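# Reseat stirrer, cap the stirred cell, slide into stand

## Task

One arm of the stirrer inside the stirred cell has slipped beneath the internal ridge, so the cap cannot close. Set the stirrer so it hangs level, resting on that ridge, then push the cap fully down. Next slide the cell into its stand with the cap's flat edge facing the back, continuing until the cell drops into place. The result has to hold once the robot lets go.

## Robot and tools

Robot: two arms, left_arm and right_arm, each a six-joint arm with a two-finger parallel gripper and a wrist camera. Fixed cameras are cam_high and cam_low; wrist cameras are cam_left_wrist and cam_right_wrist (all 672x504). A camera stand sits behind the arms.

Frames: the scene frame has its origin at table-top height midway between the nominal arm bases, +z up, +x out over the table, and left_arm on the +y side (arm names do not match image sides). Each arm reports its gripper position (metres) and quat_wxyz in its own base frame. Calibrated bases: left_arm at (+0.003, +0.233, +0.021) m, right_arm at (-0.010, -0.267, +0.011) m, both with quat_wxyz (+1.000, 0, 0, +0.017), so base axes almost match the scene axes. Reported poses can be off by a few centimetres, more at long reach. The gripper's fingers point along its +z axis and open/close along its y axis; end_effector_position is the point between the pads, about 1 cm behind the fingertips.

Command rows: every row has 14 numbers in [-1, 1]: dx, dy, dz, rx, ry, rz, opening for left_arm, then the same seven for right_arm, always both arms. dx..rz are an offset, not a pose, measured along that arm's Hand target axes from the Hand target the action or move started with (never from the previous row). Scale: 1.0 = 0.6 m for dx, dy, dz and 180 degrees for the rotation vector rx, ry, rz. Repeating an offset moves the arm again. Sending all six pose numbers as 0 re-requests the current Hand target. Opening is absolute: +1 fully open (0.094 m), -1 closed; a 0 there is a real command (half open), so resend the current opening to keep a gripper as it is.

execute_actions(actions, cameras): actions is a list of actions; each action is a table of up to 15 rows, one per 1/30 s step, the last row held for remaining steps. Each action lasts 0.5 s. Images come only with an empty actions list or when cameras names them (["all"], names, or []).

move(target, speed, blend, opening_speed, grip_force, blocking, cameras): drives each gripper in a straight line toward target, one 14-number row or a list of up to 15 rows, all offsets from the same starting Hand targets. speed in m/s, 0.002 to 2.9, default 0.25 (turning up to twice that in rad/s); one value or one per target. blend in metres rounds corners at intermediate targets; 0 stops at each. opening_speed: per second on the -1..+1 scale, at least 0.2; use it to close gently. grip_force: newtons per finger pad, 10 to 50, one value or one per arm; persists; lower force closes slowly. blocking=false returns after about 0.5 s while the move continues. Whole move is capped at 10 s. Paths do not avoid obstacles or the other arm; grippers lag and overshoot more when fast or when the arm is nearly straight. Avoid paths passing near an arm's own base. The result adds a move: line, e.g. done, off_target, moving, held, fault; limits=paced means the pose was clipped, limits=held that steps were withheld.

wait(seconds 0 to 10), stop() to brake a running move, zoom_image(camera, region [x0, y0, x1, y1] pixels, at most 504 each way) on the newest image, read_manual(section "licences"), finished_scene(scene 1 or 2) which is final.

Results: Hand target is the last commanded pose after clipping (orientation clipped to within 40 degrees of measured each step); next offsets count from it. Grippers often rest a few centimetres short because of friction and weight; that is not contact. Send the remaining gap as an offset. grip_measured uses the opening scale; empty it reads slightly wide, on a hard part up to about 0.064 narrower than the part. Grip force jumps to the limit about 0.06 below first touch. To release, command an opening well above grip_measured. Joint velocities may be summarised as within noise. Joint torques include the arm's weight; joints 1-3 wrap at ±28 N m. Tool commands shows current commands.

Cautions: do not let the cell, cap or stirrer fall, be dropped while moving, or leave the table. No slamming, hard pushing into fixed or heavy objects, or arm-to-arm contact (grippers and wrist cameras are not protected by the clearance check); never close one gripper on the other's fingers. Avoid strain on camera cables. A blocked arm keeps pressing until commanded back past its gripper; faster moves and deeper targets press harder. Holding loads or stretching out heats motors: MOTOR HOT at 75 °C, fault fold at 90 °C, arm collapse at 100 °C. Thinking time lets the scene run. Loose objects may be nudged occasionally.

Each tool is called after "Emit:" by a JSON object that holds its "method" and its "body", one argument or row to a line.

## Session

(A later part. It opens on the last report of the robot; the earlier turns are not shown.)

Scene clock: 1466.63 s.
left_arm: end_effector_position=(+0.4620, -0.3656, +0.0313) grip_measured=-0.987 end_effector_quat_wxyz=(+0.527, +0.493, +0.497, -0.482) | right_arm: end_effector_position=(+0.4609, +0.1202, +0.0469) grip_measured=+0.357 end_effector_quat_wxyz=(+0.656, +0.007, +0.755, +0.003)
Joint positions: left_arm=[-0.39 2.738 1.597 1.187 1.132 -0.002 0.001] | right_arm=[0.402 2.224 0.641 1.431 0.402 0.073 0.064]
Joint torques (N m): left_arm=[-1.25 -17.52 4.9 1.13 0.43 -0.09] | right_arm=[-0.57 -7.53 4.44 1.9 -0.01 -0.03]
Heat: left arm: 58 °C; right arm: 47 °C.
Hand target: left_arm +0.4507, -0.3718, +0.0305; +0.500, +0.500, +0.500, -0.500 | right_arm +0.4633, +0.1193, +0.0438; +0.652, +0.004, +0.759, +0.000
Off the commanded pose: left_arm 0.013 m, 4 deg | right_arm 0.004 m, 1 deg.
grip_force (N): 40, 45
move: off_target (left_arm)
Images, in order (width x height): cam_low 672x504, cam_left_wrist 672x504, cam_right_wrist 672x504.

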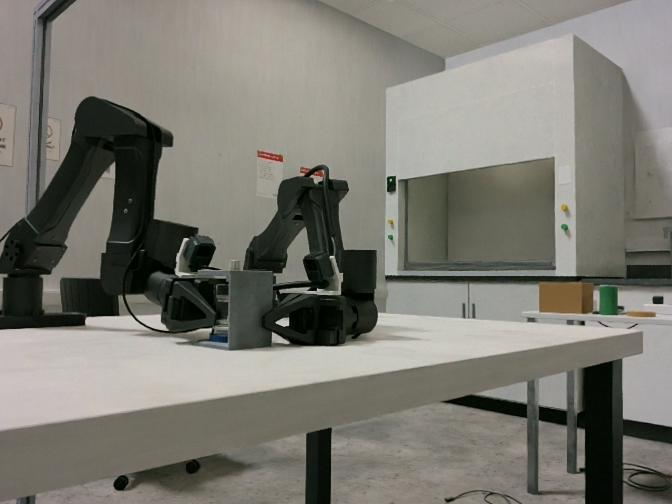

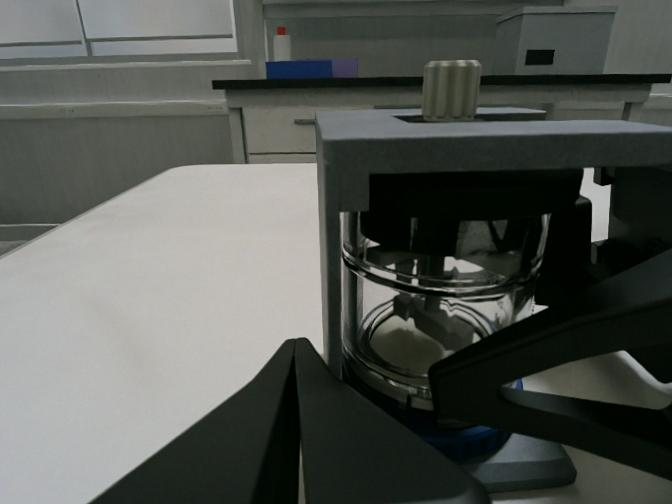

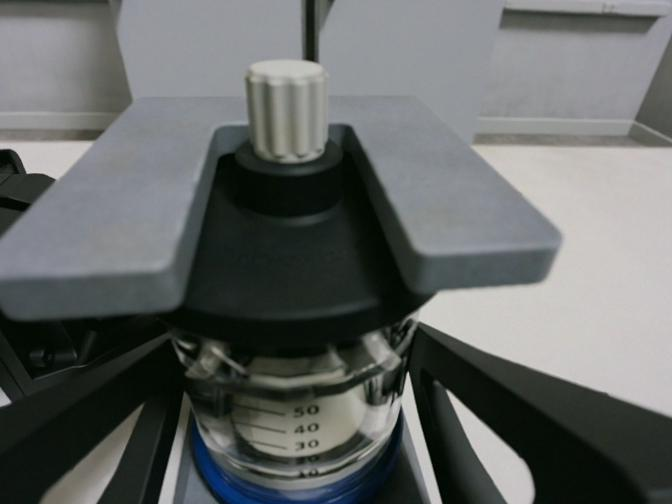

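Emit:
{"method": "move", "body": {
  "target": [
    [0,0,0,0,0,0,-1,0.0,0,-0.03,0,0,0,0.36],
    [0,0,0,0,0,0,-1,0.01,0,-0.16,0,0,0,0.36]
  ],
  "speed": 0.08,
  "blend": 0.01,
  "cameras": ["cam_left_wrist","cam_right_wrist","cam_low"]
}}

Emit:
{"method": "zoom_image", "body": {
  "camera": "cam_low",
  "region": [190, 250, 270, 370]
}}

Emit:
{"method": "zoom_image", "body": {
  "camera": "cam_left_wrist",
  "region": [300, 40, 672, 504]
}}

Scene clock: 1474.53 s.
left_arm: end_effector_position=(+0.4619, -0.3656, +0.0313) grip_measured=-0.987 end_effector_quat_wxyz=(+0.526, +0.493, +0.497, -0.482) | right_arm: end_effector_position=(+0.3665, +0.1184, +0.0330) grip_measured=+0.357 end_effector_quat_wxyz=(+0.621, -0.012, +0.783, -0.016)
Joint positions: left_arm=[-0.39 2.738 1.597 1.187 1.132 -0.002 0.001] | right_arm=[0.558 2.111 0.308 1.533 0.551 0.103 0.064]
Joint torques (N m): left_arm=[-1.14 -17.55 4.92 1.13 0.42 -0.1] | right_arm=[0.51 -7.94 1.7 2.56 0.17 0.1]
Heat: left arm: 59 °C; right arm: 47 °C.
Hand target: left_arm +0.4507, -0.3718, +0.0305; +0.500, +0.501, +0.500, -0.500 | right_arm +0.3675, +0.1197, +0.0523; +0.652, +0.004, +0.758, +0.000
Off the commanded pose: left_arm 0.013 m, 4 deg | right_arm 0.019 m, 5 deg.
joint sent to its limit (right arm) — joint 4 (wrist pitch), upper limit. The joint targets still meet the commanded pose.
grip_force (N): 40, 45
move: off_target (left_arm, right_arm); blend cut to 0.009 m at target 1
Images, in order (width x height): cam_low 672x504, cam_left_wrist 672x504, cam_right_wrist 672x504.

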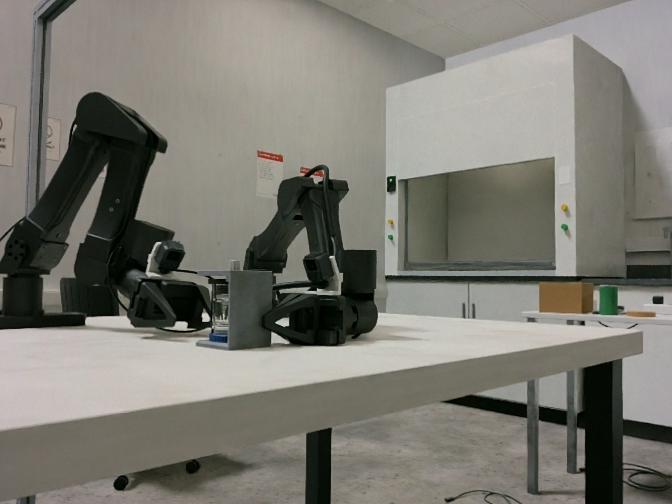

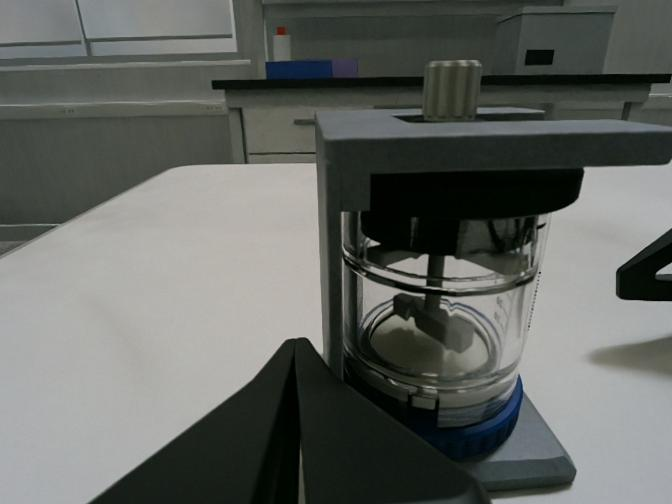

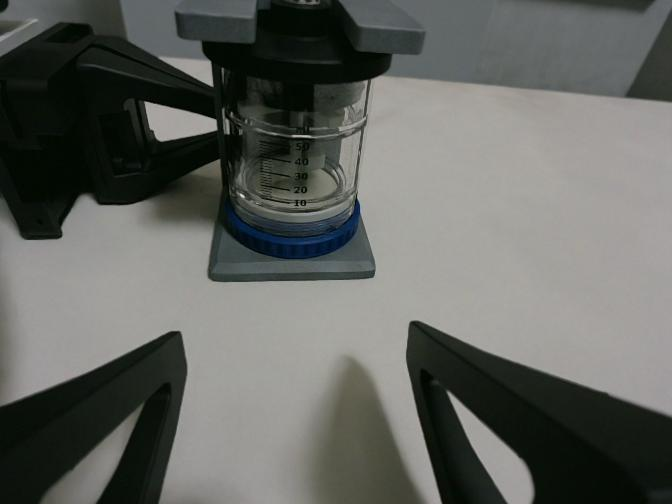

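Scaled by 4.200 from the camera's 672x504 image, which has a finer 960x720 frame.

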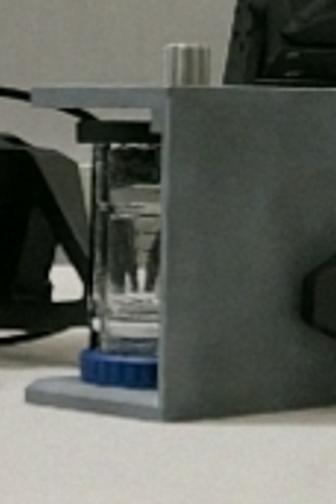

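Scaled by 1.086 from the camera's 672x504 image, which has a finer 960x720 frame.

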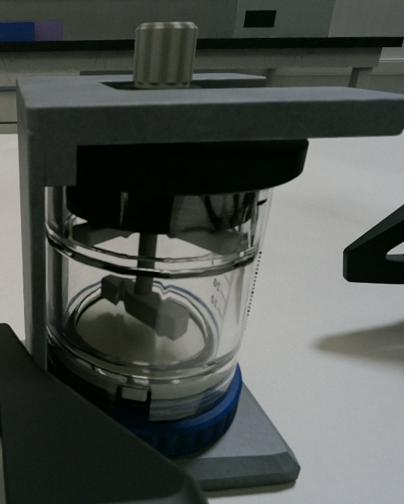

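Emit:
{"method": "move", "body": {
  "target": [
    [0,0.03,0,0,0,0,-1,0,0,0,0,0,0,0.36],
    [-0.02,0.1,-0.15,0,0,0,-1,0,0,0,0,0,0,0.36]
  ],
  "speed": 0.12,
  "cameras": ["cam_high","cam_left_wrist","cam_right_wrist","cam_low"]
}}

Emit:
{"method": "zoom_image", "body": {
  "camera": "cam_low",
  "region": [195, 255, 245, 355]
}}

Emit:
{"method": "zoom_image", "body": {
  "camera": "cam_left_wrist",
  "region": [340, 40, 640, 400]
}}

Emit:
{"method": "zoom_image", "body": {
  "camera": "cam_right_wrist",
  "region": [160, 0, 440, 290]
}}

Scene clock: 1481.83 s.
left_arm: end_effector_position=(+0.5139, -0.2793, +0.0559) grip_measured=-0.987 end_effector_quat_wxyz=(+0.517, +0.500, +0.496, -0.487) | right_arm: end_effector_position=(+0.3665, +0.1183, +0.0330) grip_measured=+0.357 end_effector_quat_wxyz=(+0.621, -0.012, +0.783, -0.016)
Joint positions: left_arm=[-0.194 2.738 1.755 1.022 1.351 -0.004 0.001] | right_arm=[0.558 2.111 0.308 1.533 0.552 0.104 0.064]
Joint torques (N m): left_arm=[-0.29 -13.98 7.97 1.19 0.28 -0.07] | right_arm=[0.53 -7.95 1.74 2.58 0.19 0.11]
Heat: left arm: 59 °C; right arm: 49 °C.
Hand target: left_arm +0.5109, -0.2817, +0.0426; +0.500, +0.500, +0.500, -0.500 | right_arm +0.3675, +0.1197, +0.0523; +0.652, +0.004, +0.758, +0.000
Off the commanded pose: left_arm 0.014 m, 2 deg | right_arm 0.019 m, 5 deg.
joint sent to its limit (right arm) — joint 4 (wrist pitch), upper limit. The joint targets still meet the commanded pose.
grip_force (N): 40, 45
move: off_target (left_arm, right_arm)

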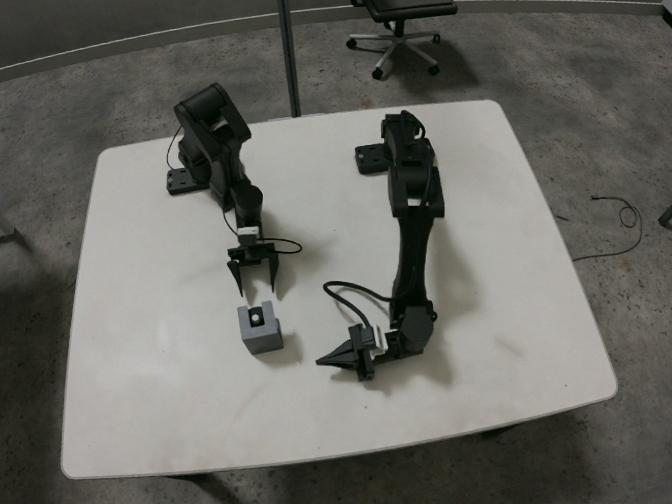

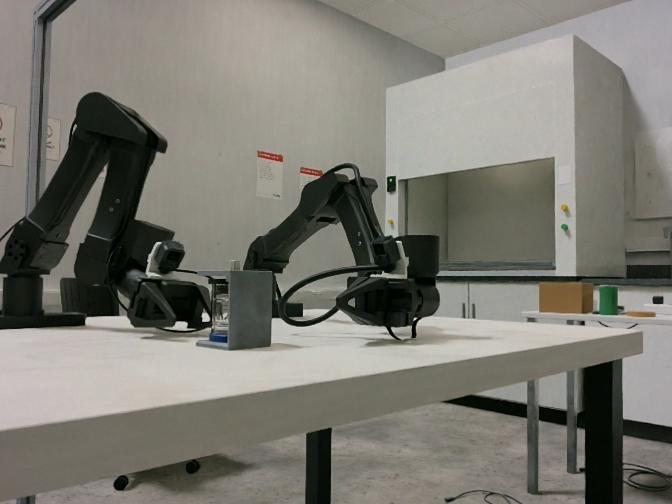

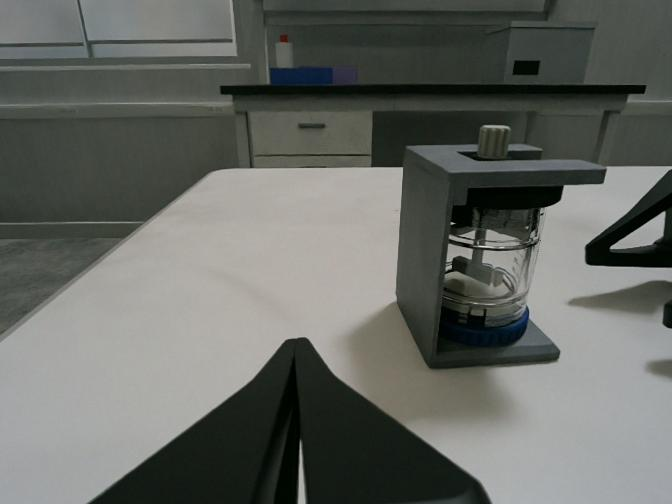

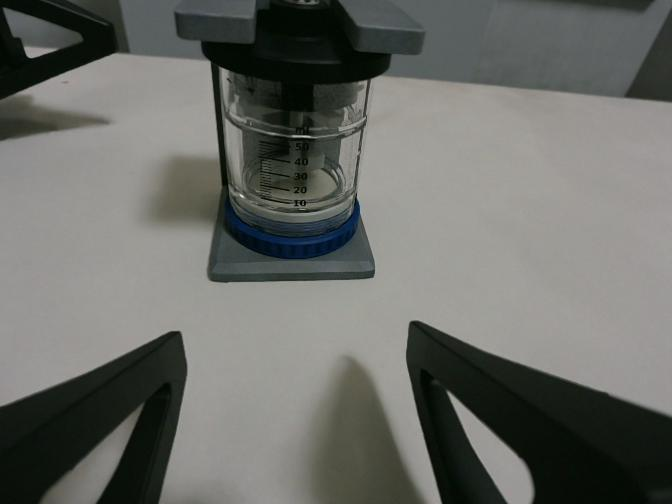

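Scaled by 5.040 from the camera's 672x504 image, which has a finer 960x720 frame.

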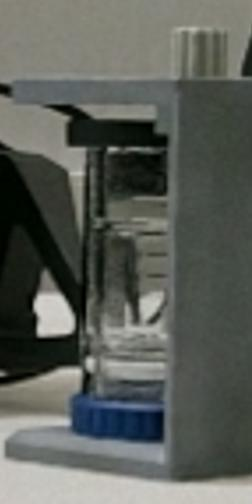

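Scaled by 1.400 from the camera's 672x504 image, which has a finer 960x720 frame.

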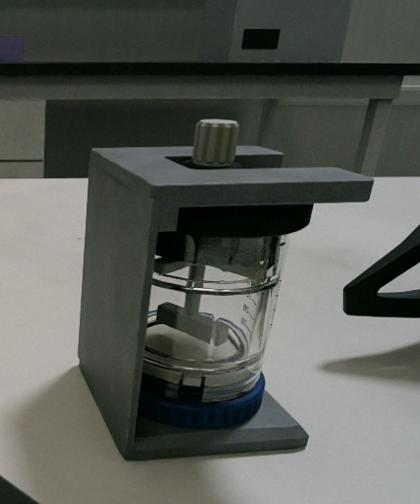

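Scaled by 1.738 from the camera's 672x504 image, which has a finer 960x720 frame.

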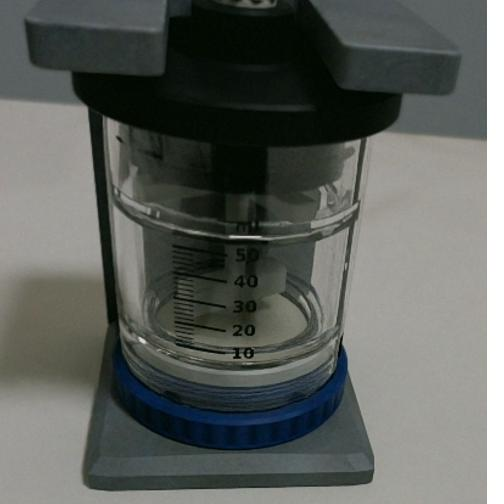

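Emit:
{"method": "finished_scene", "body": {
  "scene": 2
}}

The scene is finished: the task was done.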